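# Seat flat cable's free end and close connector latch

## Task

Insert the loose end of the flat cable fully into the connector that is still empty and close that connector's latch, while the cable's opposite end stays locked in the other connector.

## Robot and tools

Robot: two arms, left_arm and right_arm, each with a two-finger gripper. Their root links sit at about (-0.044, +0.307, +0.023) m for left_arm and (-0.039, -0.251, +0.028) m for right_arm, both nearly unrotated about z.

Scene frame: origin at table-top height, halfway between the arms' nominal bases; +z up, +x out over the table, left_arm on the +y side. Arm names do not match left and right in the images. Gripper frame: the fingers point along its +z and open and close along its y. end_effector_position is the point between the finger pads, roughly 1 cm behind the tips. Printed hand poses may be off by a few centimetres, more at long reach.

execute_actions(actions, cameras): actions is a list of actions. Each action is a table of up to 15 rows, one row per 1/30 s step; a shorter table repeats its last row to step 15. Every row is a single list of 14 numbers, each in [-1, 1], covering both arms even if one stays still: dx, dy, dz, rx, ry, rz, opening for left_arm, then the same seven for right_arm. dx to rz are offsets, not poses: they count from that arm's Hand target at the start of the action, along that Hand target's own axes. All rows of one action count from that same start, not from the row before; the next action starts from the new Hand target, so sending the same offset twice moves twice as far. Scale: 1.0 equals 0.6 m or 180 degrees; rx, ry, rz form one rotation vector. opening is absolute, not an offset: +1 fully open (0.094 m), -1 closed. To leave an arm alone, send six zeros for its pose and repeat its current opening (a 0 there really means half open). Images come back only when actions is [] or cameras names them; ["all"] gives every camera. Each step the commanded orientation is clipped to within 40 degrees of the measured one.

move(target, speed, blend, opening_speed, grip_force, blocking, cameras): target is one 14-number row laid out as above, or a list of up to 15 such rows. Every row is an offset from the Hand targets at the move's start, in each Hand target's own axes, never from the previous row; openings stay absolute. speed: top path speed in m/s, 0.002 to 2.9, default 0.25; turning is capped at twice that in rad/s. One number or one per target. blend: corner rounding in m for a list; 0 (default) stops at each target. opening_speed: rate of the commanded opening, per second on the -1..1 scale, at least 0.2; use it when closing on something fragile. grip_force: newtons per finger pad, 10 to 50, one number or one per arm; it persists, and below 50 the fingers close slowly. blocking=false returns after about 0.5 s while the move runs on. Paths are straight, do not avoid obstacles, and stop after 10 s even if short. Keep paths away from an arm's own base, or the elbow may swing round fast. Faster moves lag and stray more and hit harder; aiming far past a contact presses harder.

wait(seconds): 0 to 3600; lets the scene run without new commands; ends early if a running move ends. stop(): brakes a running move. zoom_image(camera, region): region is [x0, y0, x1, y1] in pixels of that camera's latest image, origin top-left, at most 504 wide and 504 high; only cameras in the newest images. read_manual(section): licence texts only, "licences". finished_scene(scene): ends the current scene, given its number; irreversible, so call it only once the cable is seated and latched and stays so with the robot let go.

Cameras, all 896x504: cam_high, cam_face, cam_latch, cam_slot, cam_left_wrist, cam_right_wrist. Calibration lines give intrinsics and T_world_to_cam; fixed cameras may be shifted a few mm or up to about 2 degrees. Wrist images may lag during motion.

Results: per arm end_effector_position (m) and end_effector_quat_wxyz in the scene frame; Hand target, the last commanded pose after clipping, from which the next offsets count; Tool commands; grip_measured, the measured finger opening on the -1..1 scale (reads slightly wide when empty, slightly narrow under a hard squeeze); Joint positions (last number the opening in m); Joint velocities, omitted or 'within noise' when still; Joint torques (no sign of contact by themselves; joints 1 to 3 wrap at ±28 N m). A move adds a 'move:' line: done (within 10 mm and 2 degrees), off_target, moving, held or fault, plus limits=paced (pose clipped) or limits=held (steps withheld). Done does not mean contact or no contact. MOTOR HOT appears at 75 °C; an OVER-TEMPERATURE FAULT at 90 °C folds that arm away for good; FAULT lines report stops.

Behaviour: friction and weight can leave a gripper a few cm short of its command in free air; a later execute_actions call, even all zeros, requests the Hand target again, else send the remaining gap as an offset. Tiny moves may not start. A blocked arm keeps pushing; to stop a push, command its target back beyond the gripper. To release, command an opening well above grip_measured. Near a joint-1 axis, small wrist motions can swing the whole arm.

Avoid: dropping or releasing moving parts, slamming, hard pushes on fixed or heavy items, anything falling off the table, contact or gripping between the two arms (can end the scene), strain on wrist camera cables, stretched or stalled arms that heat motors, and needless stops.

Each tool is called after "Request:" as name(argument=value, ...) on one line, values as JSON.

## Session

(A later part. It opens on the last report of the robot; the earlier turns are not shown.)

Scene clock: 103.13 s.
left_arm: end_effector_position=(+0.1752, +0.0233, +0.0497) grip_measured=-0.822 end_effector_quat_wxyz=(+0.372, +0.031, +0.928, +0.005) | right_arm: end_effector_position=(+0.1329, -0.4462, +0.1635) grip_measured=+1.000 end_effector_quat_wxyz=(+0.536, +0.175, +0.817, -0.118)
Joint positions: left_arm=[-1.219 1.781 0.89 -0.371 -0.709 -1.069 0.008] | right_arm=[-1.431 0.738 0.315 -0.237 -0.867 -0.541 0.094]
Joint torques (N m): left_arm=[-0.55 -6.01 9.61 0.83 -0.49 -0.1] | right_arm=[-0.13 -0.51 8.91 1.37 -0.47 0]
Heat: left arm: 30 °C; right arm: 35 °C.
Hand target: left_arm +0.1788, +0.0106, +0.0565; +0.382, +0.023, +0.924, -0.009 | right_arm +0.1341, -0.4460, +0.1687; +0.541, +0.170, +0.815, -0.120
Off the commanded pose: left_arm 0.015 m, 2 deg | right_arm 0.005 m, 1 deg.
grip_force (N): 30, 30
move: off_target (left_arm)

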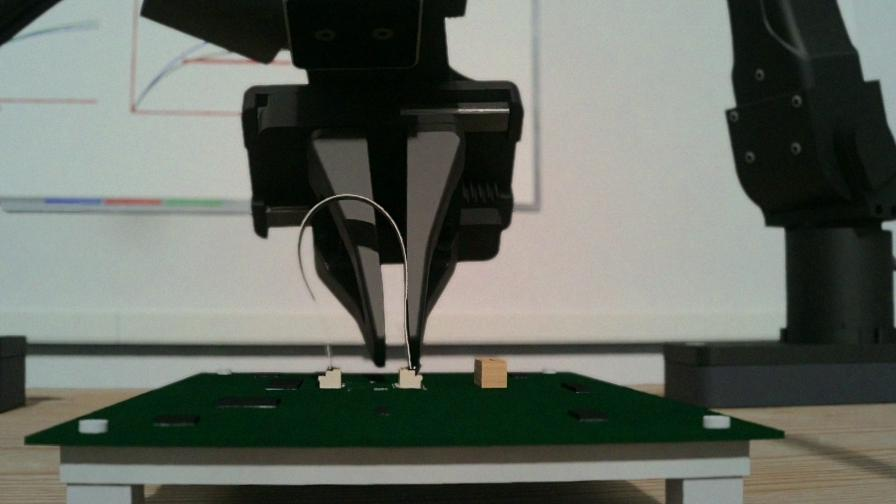

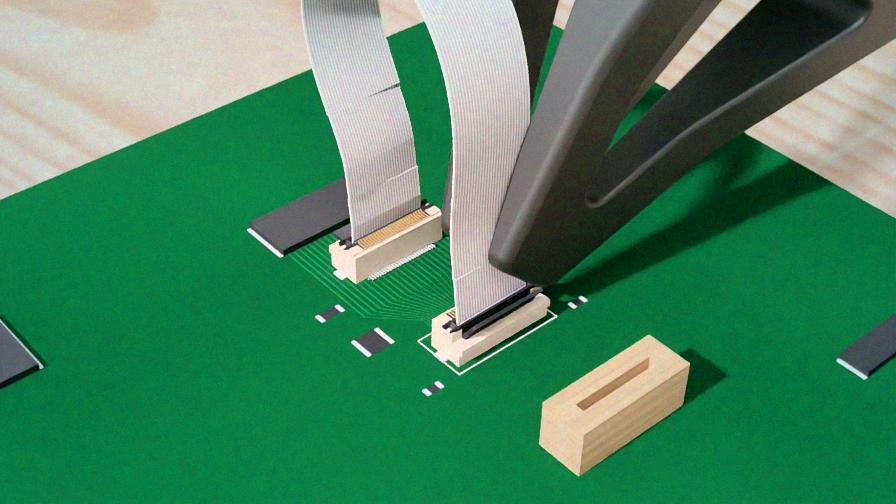

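Request:
move(target=[[0,0.022,0,0,0,0,-0.82,0,0,0,0,0,0,1]], speed=0.04, cameras=["cam_latch","cam_slot"])

Request:
zoom_image(camera="cam_latch", region=[340, 260, 500, 400])

Request:
zoom_image(camera="cam_slot", region=[360, 200, 620, 400])

Scene clock: 104.80 s.
left_arm: end_effector_position=(+0.1767, +0.0247, +0.0492) grip_measured=-0.822 end_effector_quat_wxyz=(+0.374, +0.030, +0.927, +0.006) | right_arm: end_effector_position=(+0.1329, -0.4462, +0.1635) grip_measured=+1.000 end_effector_quat_wxyz=(+0.536, +0.175, +0.817, -0.118)
Joint positions: left_arm=[-1.215 1.781 0.884 -0.363 -0.713 -1.065 0.008] | right_arm=[-1.431 0.738 0.315 -0.237 -0.867 -0.541 0.094]
Joint torques (N m): left_arm=[0.42 -9.11 4.94 1.02 -0.37 0.04] | right_arm=[-0.12 -0.47 8.88 1.39 -0.48 -0.01]
Heat: left arm: 30 °C; right arm: 35 °C.
Hand target: left_arm +0.1796, +0.0237, +0.0565; +0.382, +0.023, +0.924, -0.009 | right_arm +0.1341, -0.4460, +0.1687; +0.541, +0.170, +0.815, -0.120
Off the commanded pose: left_arm 0.008 m, 2 deg | right_arm 0.005 m, 1 deg.
grip_force (N): 30, 30
move: done

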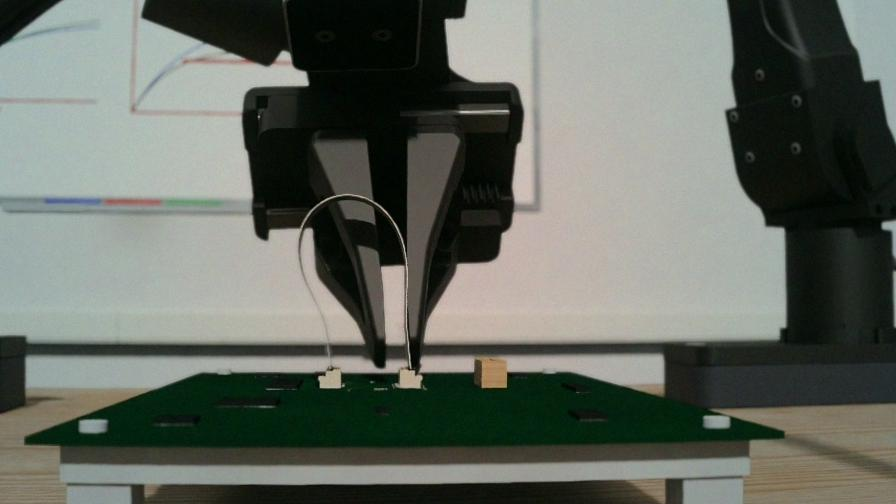

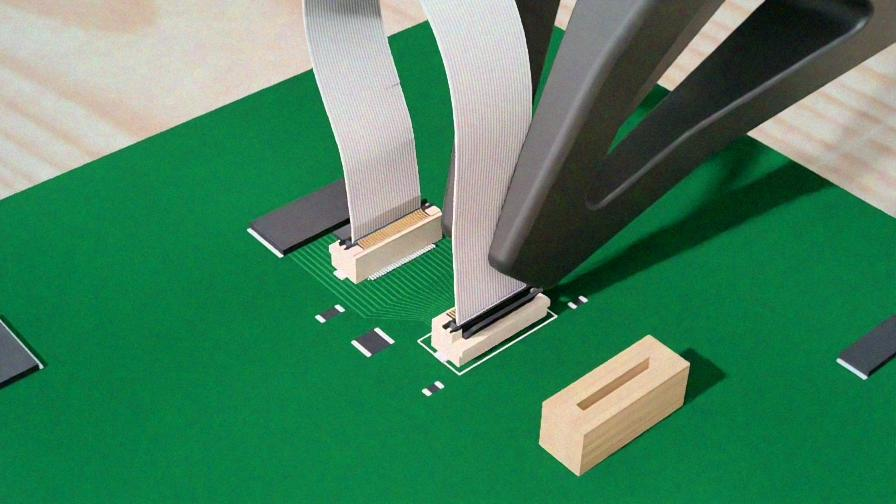

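Scaled by 3.150 from the camera's image (finer frame: 1280x720).

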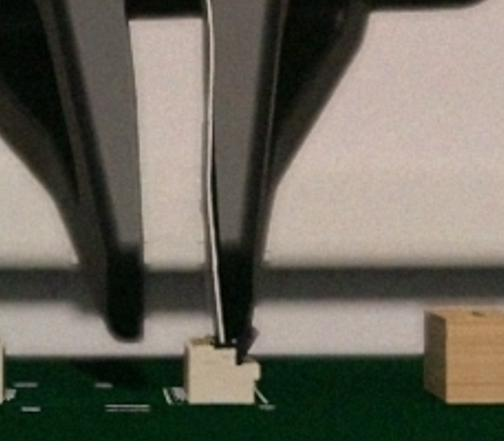

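Scaled by 1.938 from the camera's image (finer frame: 1280x720).

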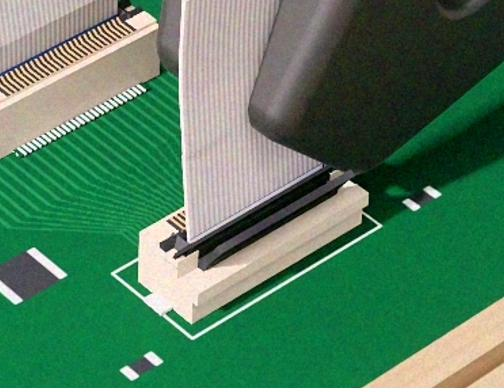

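Request:
move(target=[[0,0.015,0,0,0,0,-0.82,0,0,0,0,0,0,1]], speed=0.04, cameras=["cam_latch","cam_slot"])

Request:
zoom_image(camera="cam_latch", region=[340, 260, 500, 400])

Request:
zoom_image(camera="cam_slot", region=[360, 200, 620, 400])

Scene clock: 106.13 s.
left_arm: end_effector_position=(+0.1767, +0.0292, +0.0478) grip_measured=-0.822 end_effector_quat_wxyz=(+0.373, +0.029, +0.928, -0.003) | right_arm: end_effector_position=(+0.1329, -0.4462, +0.1635) grip_measured=+1.000 end_effector_quat_wxyz=(+0.536, +0.175, +0.817, -0.118)
Joint positions: left_arm=[-1.206 1.757 0.846 -0.324 -0.7 -1.052 0.008] | right_arm=[-1.431 0.738 0.315 -0.237 -0.867 -0.541 0.094]
Joint torques (N m): left_arm=[0.57 -9.32 4.9 0.82 -0.48 0.07] | right_arm=[-0.08 -0.47 8.94 1.39 -0.46 0]
Heat: left arm: 30 °C; right arm: 35 °C.
Hand target: left_arm +0.1799, +0.0327, +0.0564; +0.382, +0.023, +0.924, -0.009 | right_arm +0.1341, -0.4460, +0.1687; +0.541, +0.170, +0.815, -0.120
Off the commanded pose: left_arm 0.010 m, 1 deg | right_arm 0.005 m, 1 deg.
grip_force (N): 30, 30
move: done

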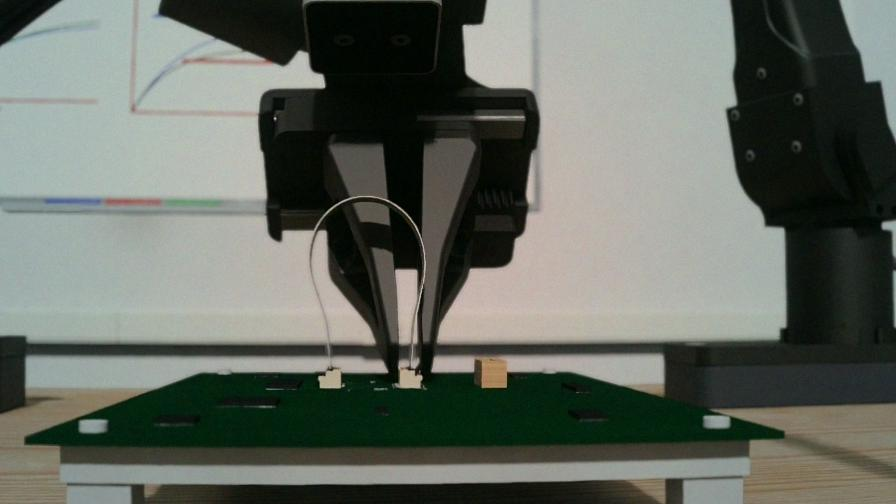

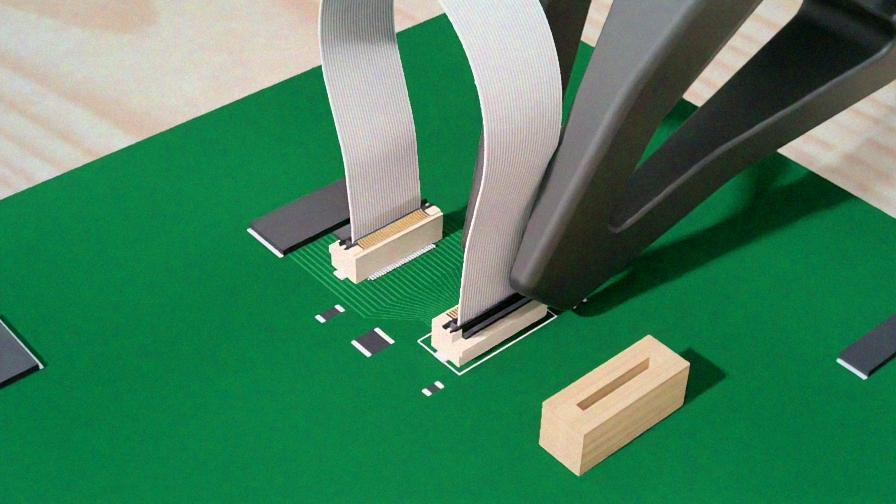

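Scaled by 3.150 from the camera's image (finer frame: 1280x720).

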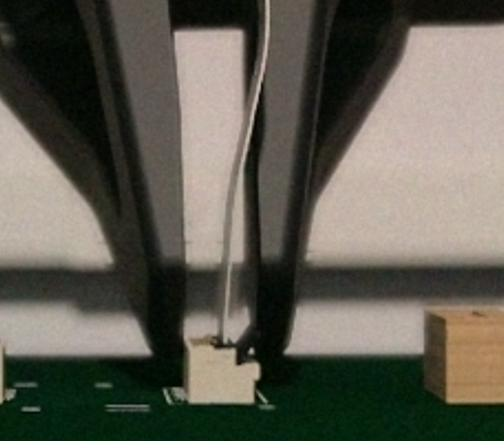

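Scaled by 1.938 from the camera's image (finer frame: 1280x720).

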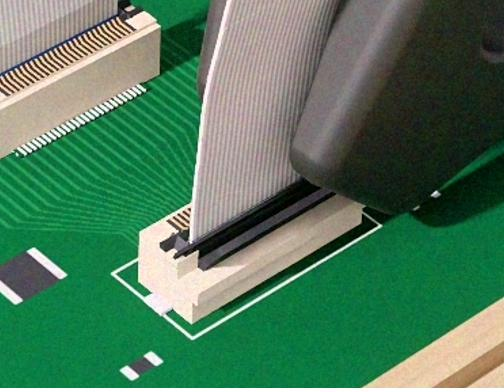

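Request:
move(target=[[-0.03,0,-0.06,0,0,0,-0.7,0,0,0,0,0,0,1]], speed=0.08, cameras=["cam_latch","cam_slot"])

Request:
zoom_image(camera="cam_latch", region=[340, 260, 500, 400])

Request:
zoom_image(camera="cam_slot", region=[300, 150, 620, 400])

Scene clock: 108.50 s.
left_arm: end_effector_position=(+0.1624, +0.0429, +0.0736) grip_measured=-0.702 end_effector_quat_wxyz=(+0.363, +0.037, +0.931, +0.013) | right_arm: end_effector_position=(+0.1329, -0.4462, +0.1635) grip_measured=+1.000 end_effector_quat_wxyz=(+0.536, +0.175, +0.817, -0.118)
Joint positions: left_arm=[-1.235 1.657 0.872 -0.514 -0.7 -1.088 0.014] | right_arm=[-1.431 0.738 0.315 -0.237 -0.867 -0.541 0.094]
Joint torques (N m): left_arm=[-0.42 -8.61 9.74 0.57 -0.63 -0.1] | right_arm=[-0.06 -0.5 8.9 1.37 -0.47 -0.01]
Heat: left arm: 30 °C; right arm: 35 °C.
Hand target: left_arm +0.1673, +0.0334, +0.0947; +0.382, +0.023, +0.924, -0.009 | right_arm +0.1341, -0.4460, +0.1687; +0.541, +0.170, +0.815, -0.120
Off the commanded pose: left_arm 0.024 m, 4 deg | right_arm 0.005 m, 1 deg.
grip_force (N): 30, 30
move: off_target (left_arm)

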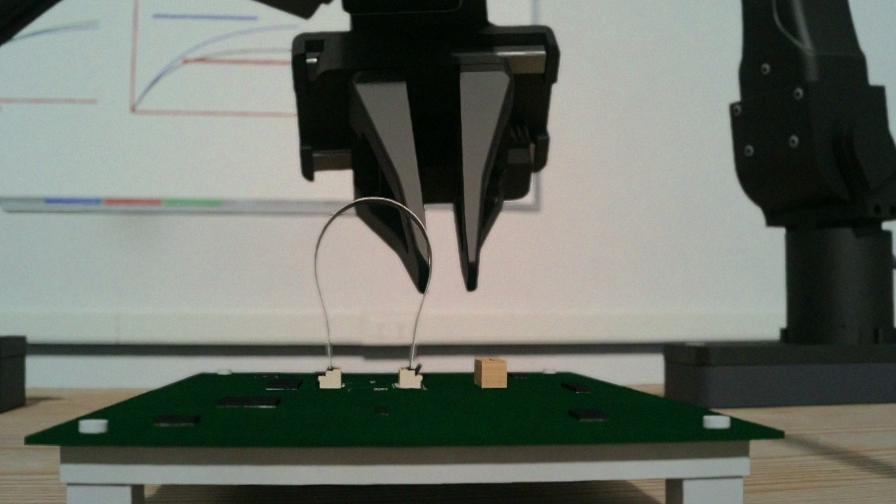

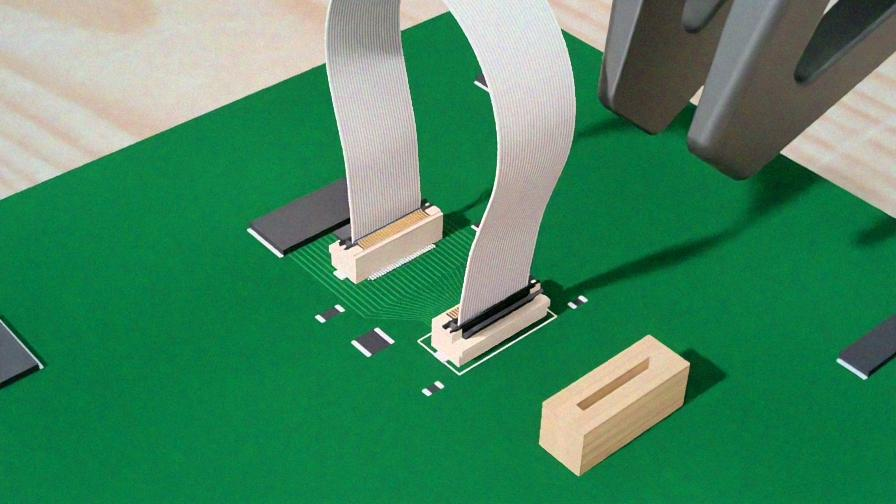

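Scaled by 3.150 from the camera's image (finer frame: 1280x720).

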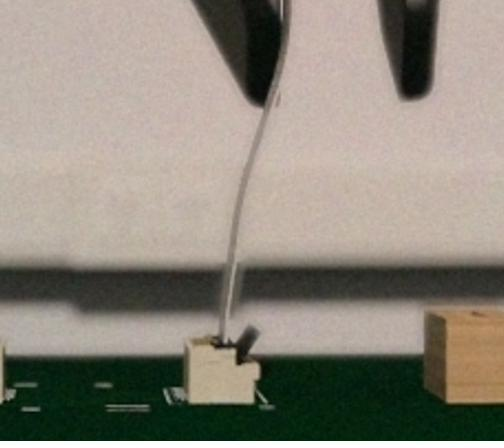

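Scaled by 1.575 from the camera's image (finer frame: 1280x720).

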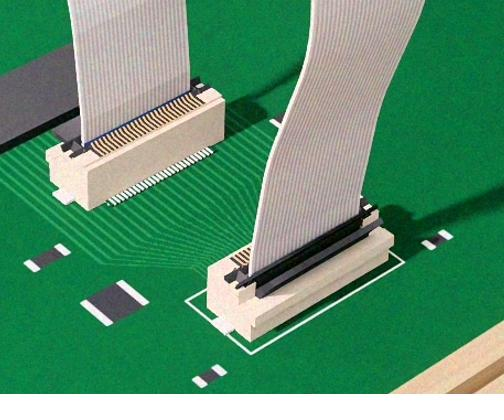

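Request:
move(target=[[0.015,0.0225,0.0087,0,0,0,-1,0,0,0,0,0,0,1],[0.0277,0.0187,0.054,0,0,0,-1,0,0,0,0,0,0,1]], speed=0.08, cameras=["cam_latch","cam_slot"])

Request:
zoom_image(camera="cam_latch", region=[340, 260, 500, 400])

Scene clock: 111.90 s.
left_arm: end_effector_position=(+0.1768, +0.0406, +0.0632) grip_measured=-0.987 end_effector_quat_wxyz=(+0.378, +0.023, +0.925, -0.014) | right_arm: end_effector_position=(+0.1329, -0.4462, +0.1635) grip_measured=+1.000 end_effector_quat_wxyz=(+0.536, +0.175, +0.817, -0.118)
Joint positions: left_arm=[-1.193 1.667 0.804 -0.337 -0.698 -1.039 0.001] | right_arm=[-1.431 0.738 0.315 -0.237 -0.867 -0.541 0.094]
Joint torques (N m): left_arm=[0.35 -5.61 5.31 0.95 -0.47 0.04] | right_arm=[-0.14 -0.46 8.91 1.38 -0.47 0]
Heat: left arm: 30 °C; right arm: 35 °C.
Hand target: left_arm +0.1789, +0.0440, +0.0600; +0.382, +0.023, +0.924, -0.009 | right_arm +0.1341, -0.4460, +0.1687; +0.541, +0.170, +0.815, -0.120
Off the commanded pose: left_arm 0.005 m, 1 deg | right_arm 0.005 m, 1 deg.
grip_force (N): 30, 30
move: done

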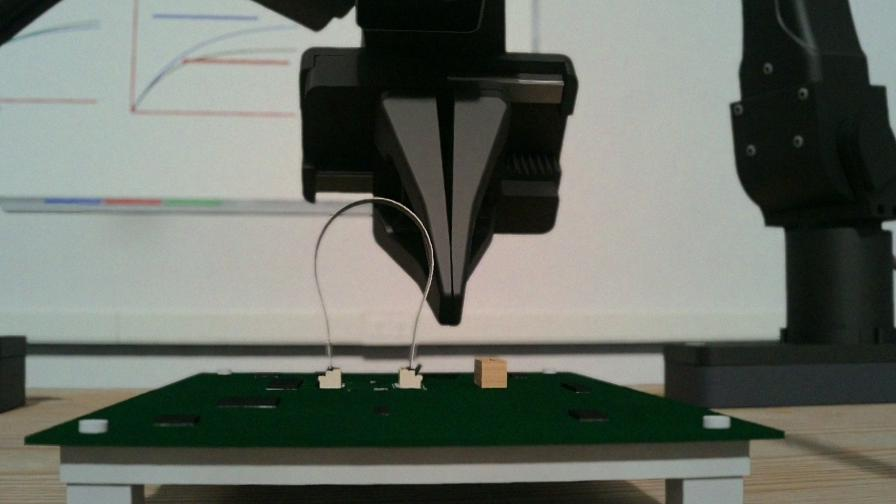

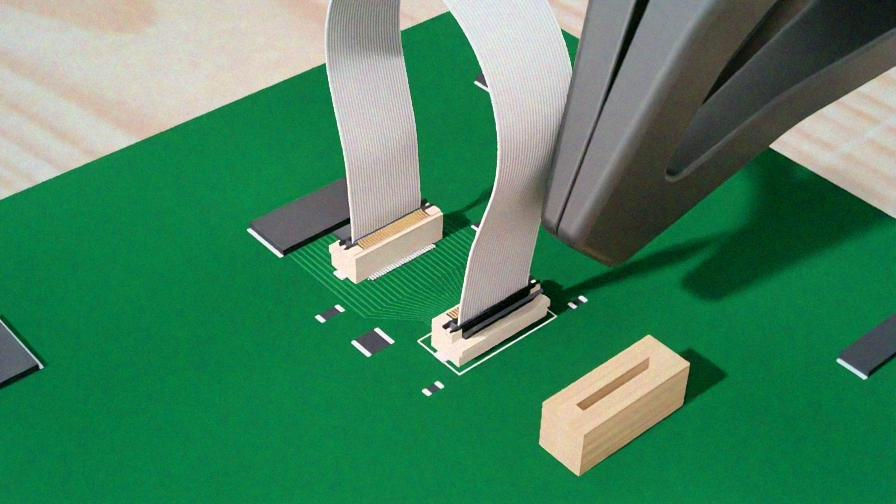

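Scaled by 3.150 from the camera's image (finer frame: 1280x720).

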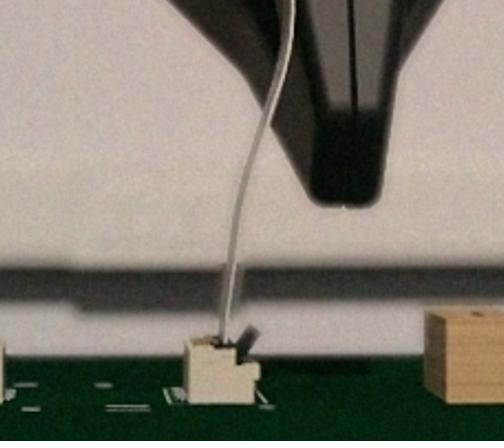

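Request:
move(target=[[0.0102,-0.0125,0.0111,0,0,0,-1,0,0,0,0,0,0,1]], speed=0.06, cameras=["cam_latch","cam_slot"])

Request:
zoom_image(camera="cam_latch", region=[340, 260, 500, 400])

Scene clock: 113.33 s.
left_arm: end_effector_position=(+0.1772, +0.0393, +0.0501) grip_measured=-0.987 end_effector_quat_wxyz=(+0.374, +0.027, +0.927, -0.005) | right_arm: end_effector_position=(+0.1329, -0.4462, +0.1635) grip_measured=+1.000 end_effector_quat_wxyz=(+0.536, +0.175, +0.817, -0.118)
Joint positions: left_arm=[-1.193 1.716 0.804 -0.308 -0.698 -1.038 0.001] | right_arm=[-1.431 0.738 0.315 -0.237 -0.867 -0.541 0.094]
Joint torques (N m): left_arm=[-0.35 -5.83 6.38 0.99 -0.51 -0.07] | right_arm=[-0.1 -0.49 8.9 1.39 -0.48 -0.01]
Heat: left arm: 30 °C; right arm: 35 °C.
Hand target: left_arm +0.1789, +0.0364, +0.0510; +0.382, +0.023, +0.924, -0.009 | right_arm +0.1341, -0.4460, +0.1687; +0.541, +0.170, +0.815, -0.120
Off the commanded pose: left_arm 0.003 m, 1 deg | right_arm 0.005 m, 1 deg.
grip_force (N): 30, 30
move: done

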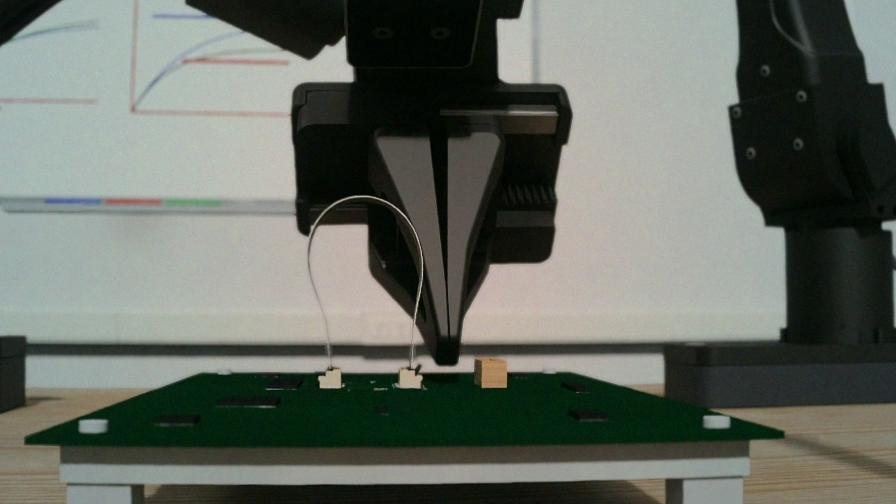

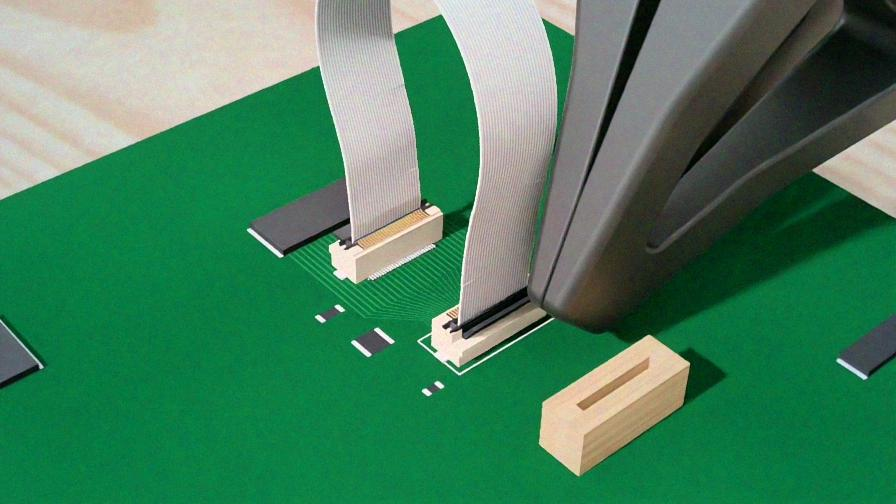

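Scaled by 3.150 from the camera's image (finer frame: 1280x720).

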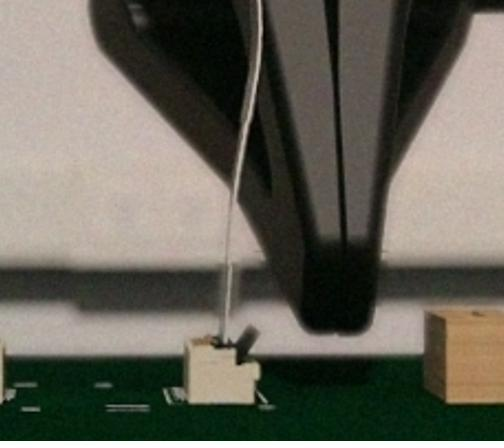

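Request:
move(target=[[-0.007,0,-0.0797,0,0,0,-1,0,0,0,0,0,0,1],[-0.007,0,-0.0047,0,0,0,-1,0,0,0,0,0,0,1]], speed=0.08, cameras=["cam_latch","cam_slot"])

Request:
zoom_image(camera="cam_latch", region=[340, 260, 500, 400])

Scene clock: 117.93 s.
left_arm: end_effector_position=(+0.1778, +0.0335, +0.0593) grip_measured=-0.987 end_effector_quat_wxyz=(+0.378, +0.023, +0.925, -0.014) | right_arm: end_effector_position=(+0.1329, -0.4462, +0.1635) grip_measured=+1.000 end_effector_quat_wxyz=(+0.536, +0.175, +0.817, -0.118)
Joint positions: left_arm=[-1.198 1.703 0.827 -0.329 -0.7 -1.046 0.001] | right_arm=[-1.431 0.738 0.315 -0.237 -0.867 -0.541 0.094]
Joint torques (N m): left_arm=[0.27 -5.81 5.3 1.02 -0.46 0.05] | right_arm=[-0.09 -0.49 8.84 1.37 -0.47 -0.01]
Heat: left arm: 30 °C; right arm: 35 °C.
Hand target: left_arm +0.1799, +0.0366, +0.0559; +0.382, +0.023, +0.924, -0.008 | right_arm +0.1341, -0.4460, +0.1687; +0.541, +0.170, +0.815, -0.120
Off the commanded pose: left_arm 0.005 m, 1 deg | right_arm 0.005 m, 1 deg.
grip_force (N): 30, 30
move: done

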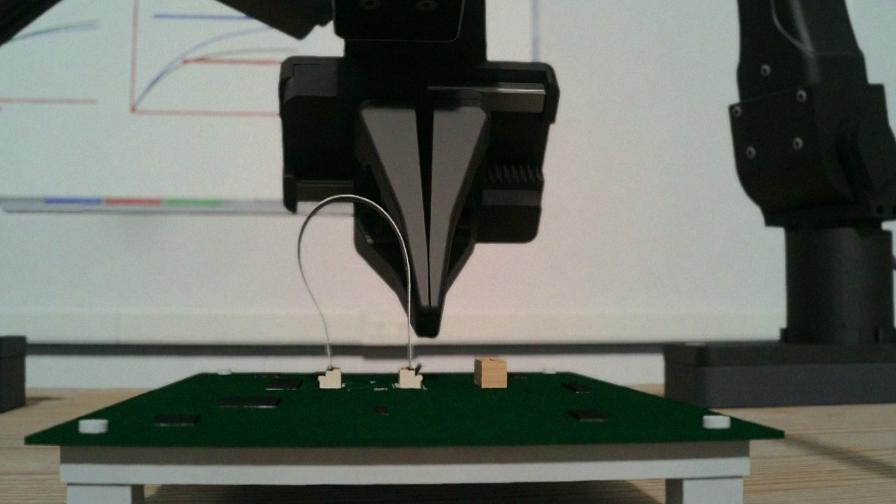

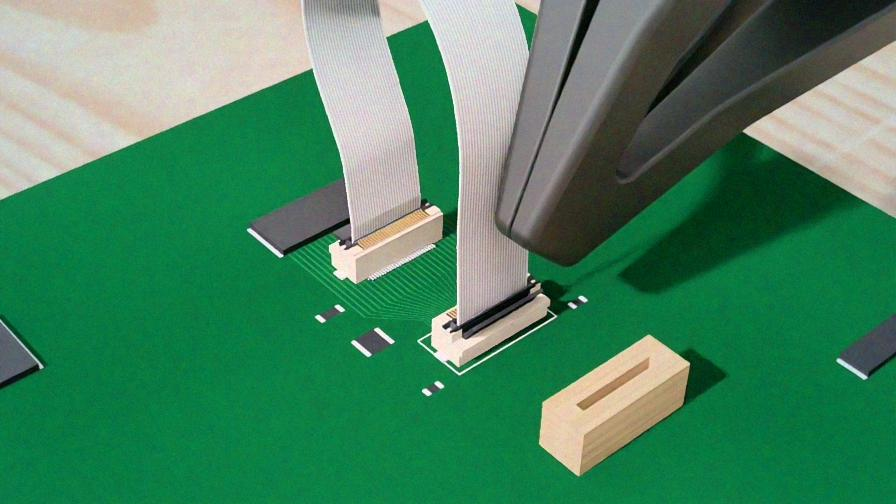

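Scaled by 3.150 from the camera's image (finer frame: 1280x720).

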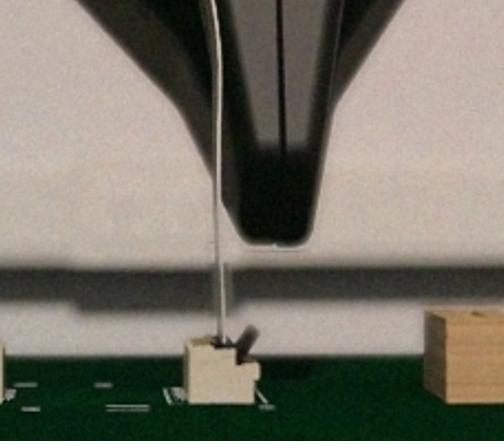

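Request:
move(target=[[0.0102,-0.0125,0.0111,0,0,0,-1,0,0,0,0,0,0,1]], speed=0.05, cameras=["cam_latch","cam_slot"])

Request:
zoom_image(camera="cam_latch", region=[340, 260, 500, 400])

Request:
zoom_image(camera="cam_slot", region=[300, 150, 620, 400])

Scene clock: 119.33 s.
left_arm: end_effector_position=(+0.1790, +0.0329, +0.0486) grip_measured=-0.987 end_effector_quat_wxyz=(+0.378, +0.025, +0.926, -0.005) | right_arm: end_effector_position=(+0.1329, -0.4462, +0.1635) grip_measured=+1.000 end_effector_quat_wxyz=(+0.536, +0.175, +0.817, -0.118)
Joint positions: left_arm=[-1.198 1.746 0.827 -0.303 -0.707 -1.046 0.001] | right_arm=[-1.431 0.738 0.315 -0.237 -0.867 -0.541 0.094]
Joint torques (N m): left_arm=[-0.39 -5.5 6.48 0.99 -0.41 -0.06] | right_arm=[-0.12 -0.47 8.88 1.39 -0.47 -0.01]
Heat: left arm: 30 °C; right arm: 35 °C.
Hand target: left_arm +0.1799, +0.0291, +0.0468; +0.382, +0.023, +0.924, -0.009 | right_arm +0.1341, -0.4460, +0.1687; +0.541, +0.170, +0.815, -0.120
Off the commanded pose: left_arm 0.004 m, 1 deg | right_arm 0.005 m, 1 deg.
grip_force (N): 30, 30
move: done

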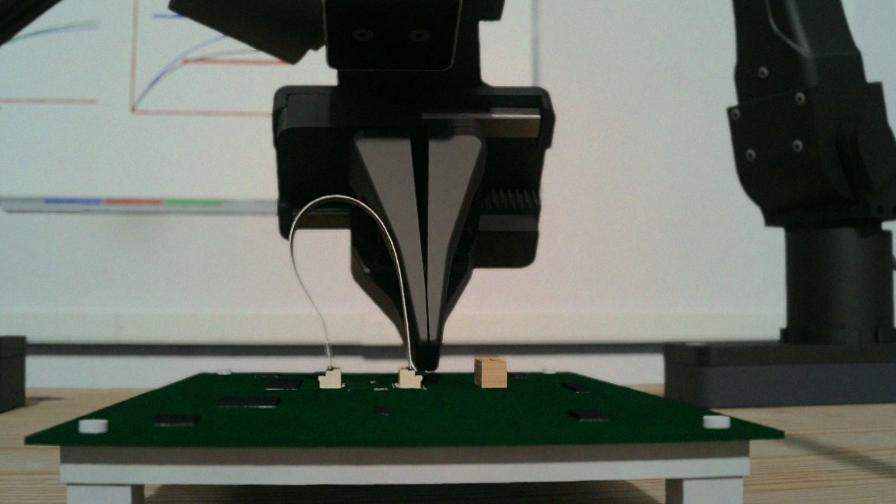

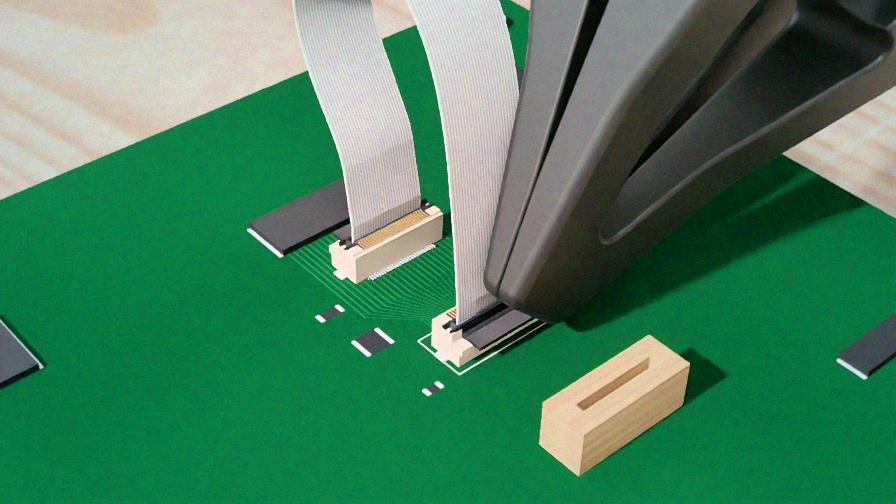

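Scaled by 3.150 from the camera's image (finer frame: 1280x720).

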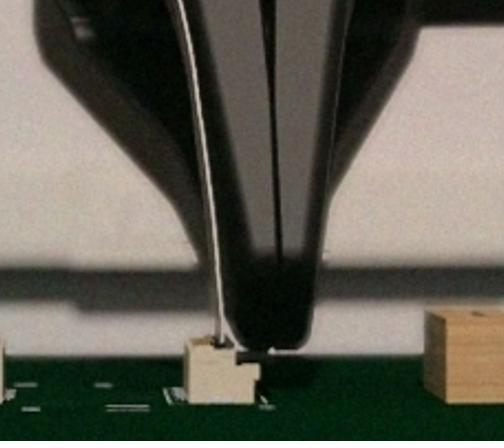

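Scaled by 1.575 from the camera's image (finer frame: 1280x720).

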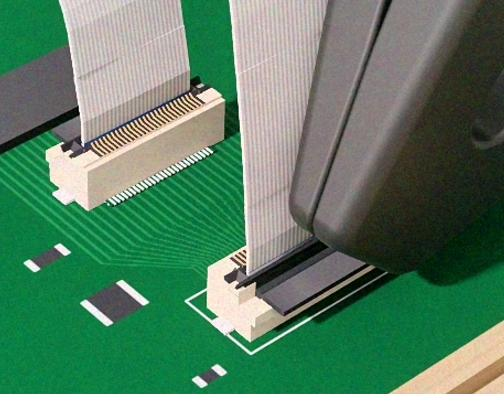

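Request:
move(target=[[0.004,-0.007,0.004,0,0,0,-1,0,0,0,0,0,0,1]], speed=0.05, cameras=["cam_latch"])

Request:
zoom_image(camera="cam_latch", region=[340, 260, 500, 400])

Request:
move(target=[[-0.004,0.03,-0.08,0,0,0,-1,0,0,0,0,0,0,1]], speed=0.08, cameras=["cam_latch","cam_slot"])

Request:
zoom_image(camera="cam_latch", region=[340, 260, 500, 400])

Request:
zoom_image(camera="cam_slot", region=[300, 150, 620, 400])

Scene clock: 120.47 s.
left_arm: end_effector_position=(+0.1805, +0.0339, +0.0481) grip_measured=-0.987 end_effector_quat_wxyz=(+0.387, +0.026, +0.922, +0.002) | right_arm: end_effector_position=(+0.1329, -0.4462, +0.1635) grip_measured=+1.000 end_effector_quat_wxyz=(+0.536, +0.175, +0.817, -0.118)
Joint positions: left_arm=[-1.204 1.758 0.827 -0.298 -0.734 -1.048 0.001] | right_arm=[-1.431 0.738 0.315 -0.237 -0.867 -0.541 0.094]
Joint torques (N m): left_arm=[-0.35 -4.78 7.46 1.01 -0.18 -0.11] | right_arm=[-0.08 -0.5 8.91 1.37 -0.47 -0.02]
Heat: left arm: 30 °C; right arm: 35 °C.
Hand target: left_arm +0.1796, +0.0249, +0.0433; +0.382, +0.023, +0.924, -0.008 | right_arm +0.1341, -0.4460, +0.1687; +0.541, +0.170, +0.815, -0.120
Off the commanded pose: left_arm 0.010 m, 1 deg | right_arm 0.005 m, 1 deg.
grip_force (N): 30, 30
move: done

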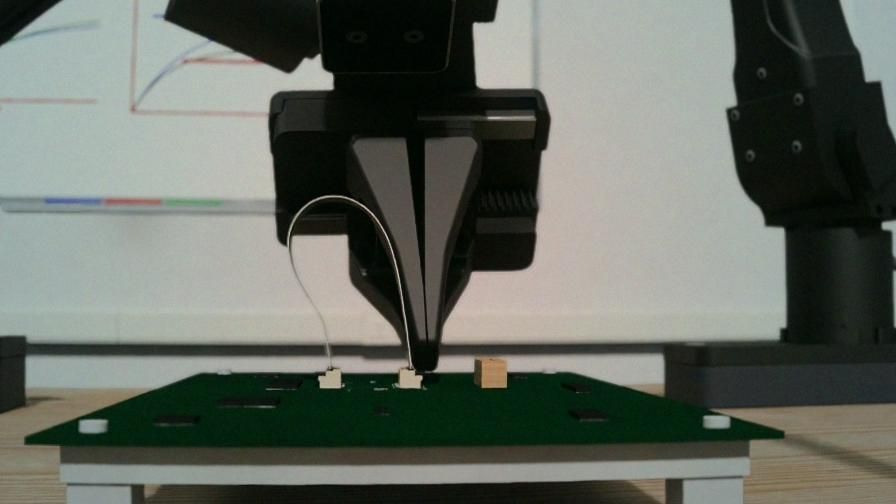

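Scaled by 3.150 from the camera's image (finer frame: 1280x720).

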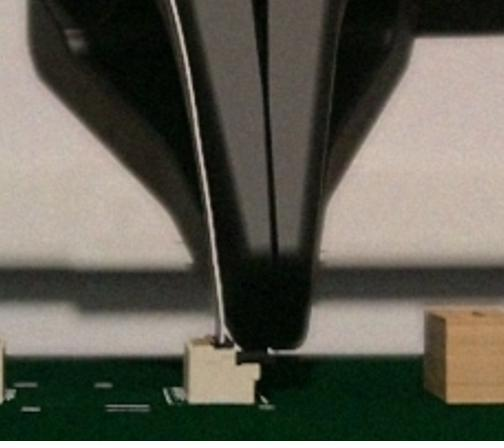

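Scene clock: 121.97 s.
left_arm: end_effector_position=(+0.1476, +0.0428, +0.0690) grip_measured=-0.987 end_effector_quat_wxyz=(+0.370, +0.030, +0.928, -0.002) | right_arm: end_effector_position=(+0.1329, -0.4462, +0.1635) grip_measured=+1.000 end_effector_quat_wxyz=(+0.536, +0.175, +0.817, -0.118)
Joint positions: left_arm=[-1.29 1.643 0.827 -0.494 -0.721 -1.159 0.001] | right_arm=[-1.431 0.738 0.315 -0.237 -0.867 -0.541 0.094]
Joint torques (N m): left_arm=[-0.38 -8.38 6.02 0.58 -0.58 -0.09] | right_arm=[-0.16 -0.47 8.94 1.39 -0.5 -0.01]
Heat: left arm: 30 °C; right arm: 35 °C.
Hand target: left_arm +0.1484, +0.0444, +0.0791; +0.382, +0.023, +0.924, -0.008 | right_arm +0.1341, -0.4460, +0.1687; +0.541, +0.170, +0.815, -0.120
Off the commanded pose: left_arm 0.010 m, 2 deg | right_arm 0.005 m, 1 deg.
grip_force (N): 30, 30
move: done

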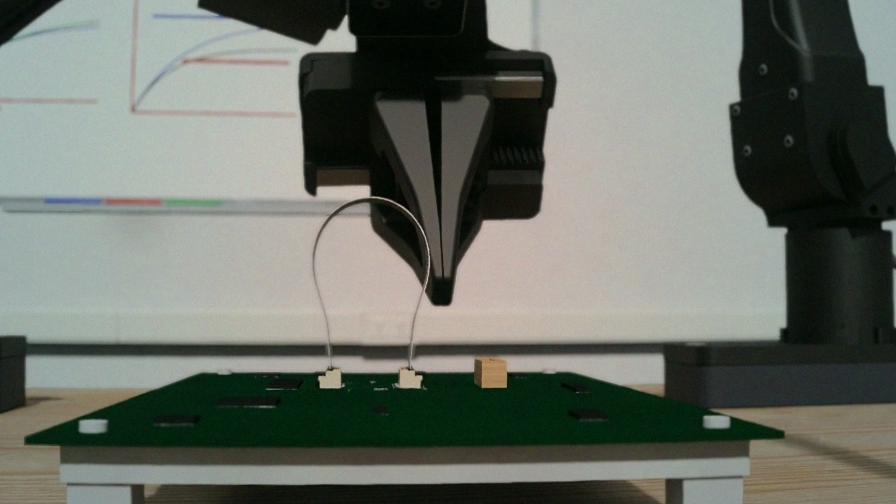

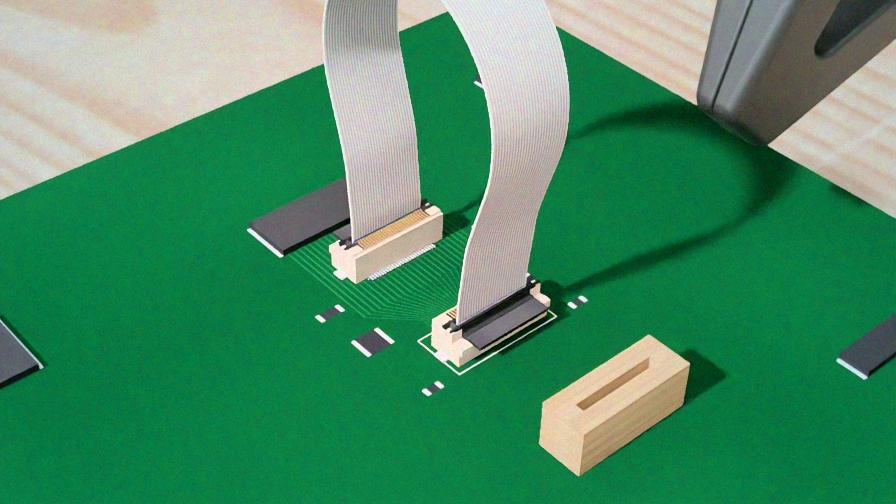

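Scaled by 3.150 from the camera's image (finer frame: 1280x720).

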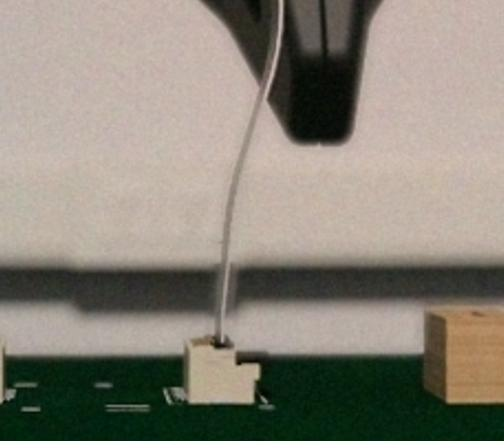

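Scaled by 1.575 from the camera's image (finer frame: 1280x720).

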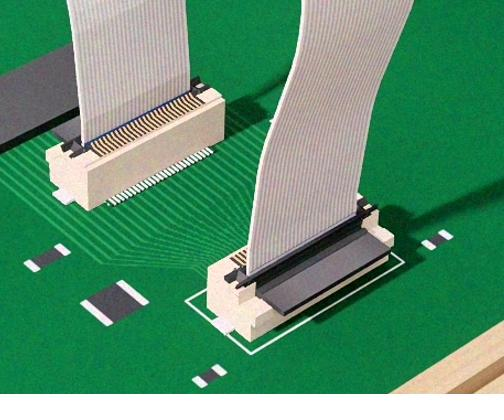

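Latch is closed flat and stays.

Request:
finished_scene(scene=1)

The scene is finished: the task was done.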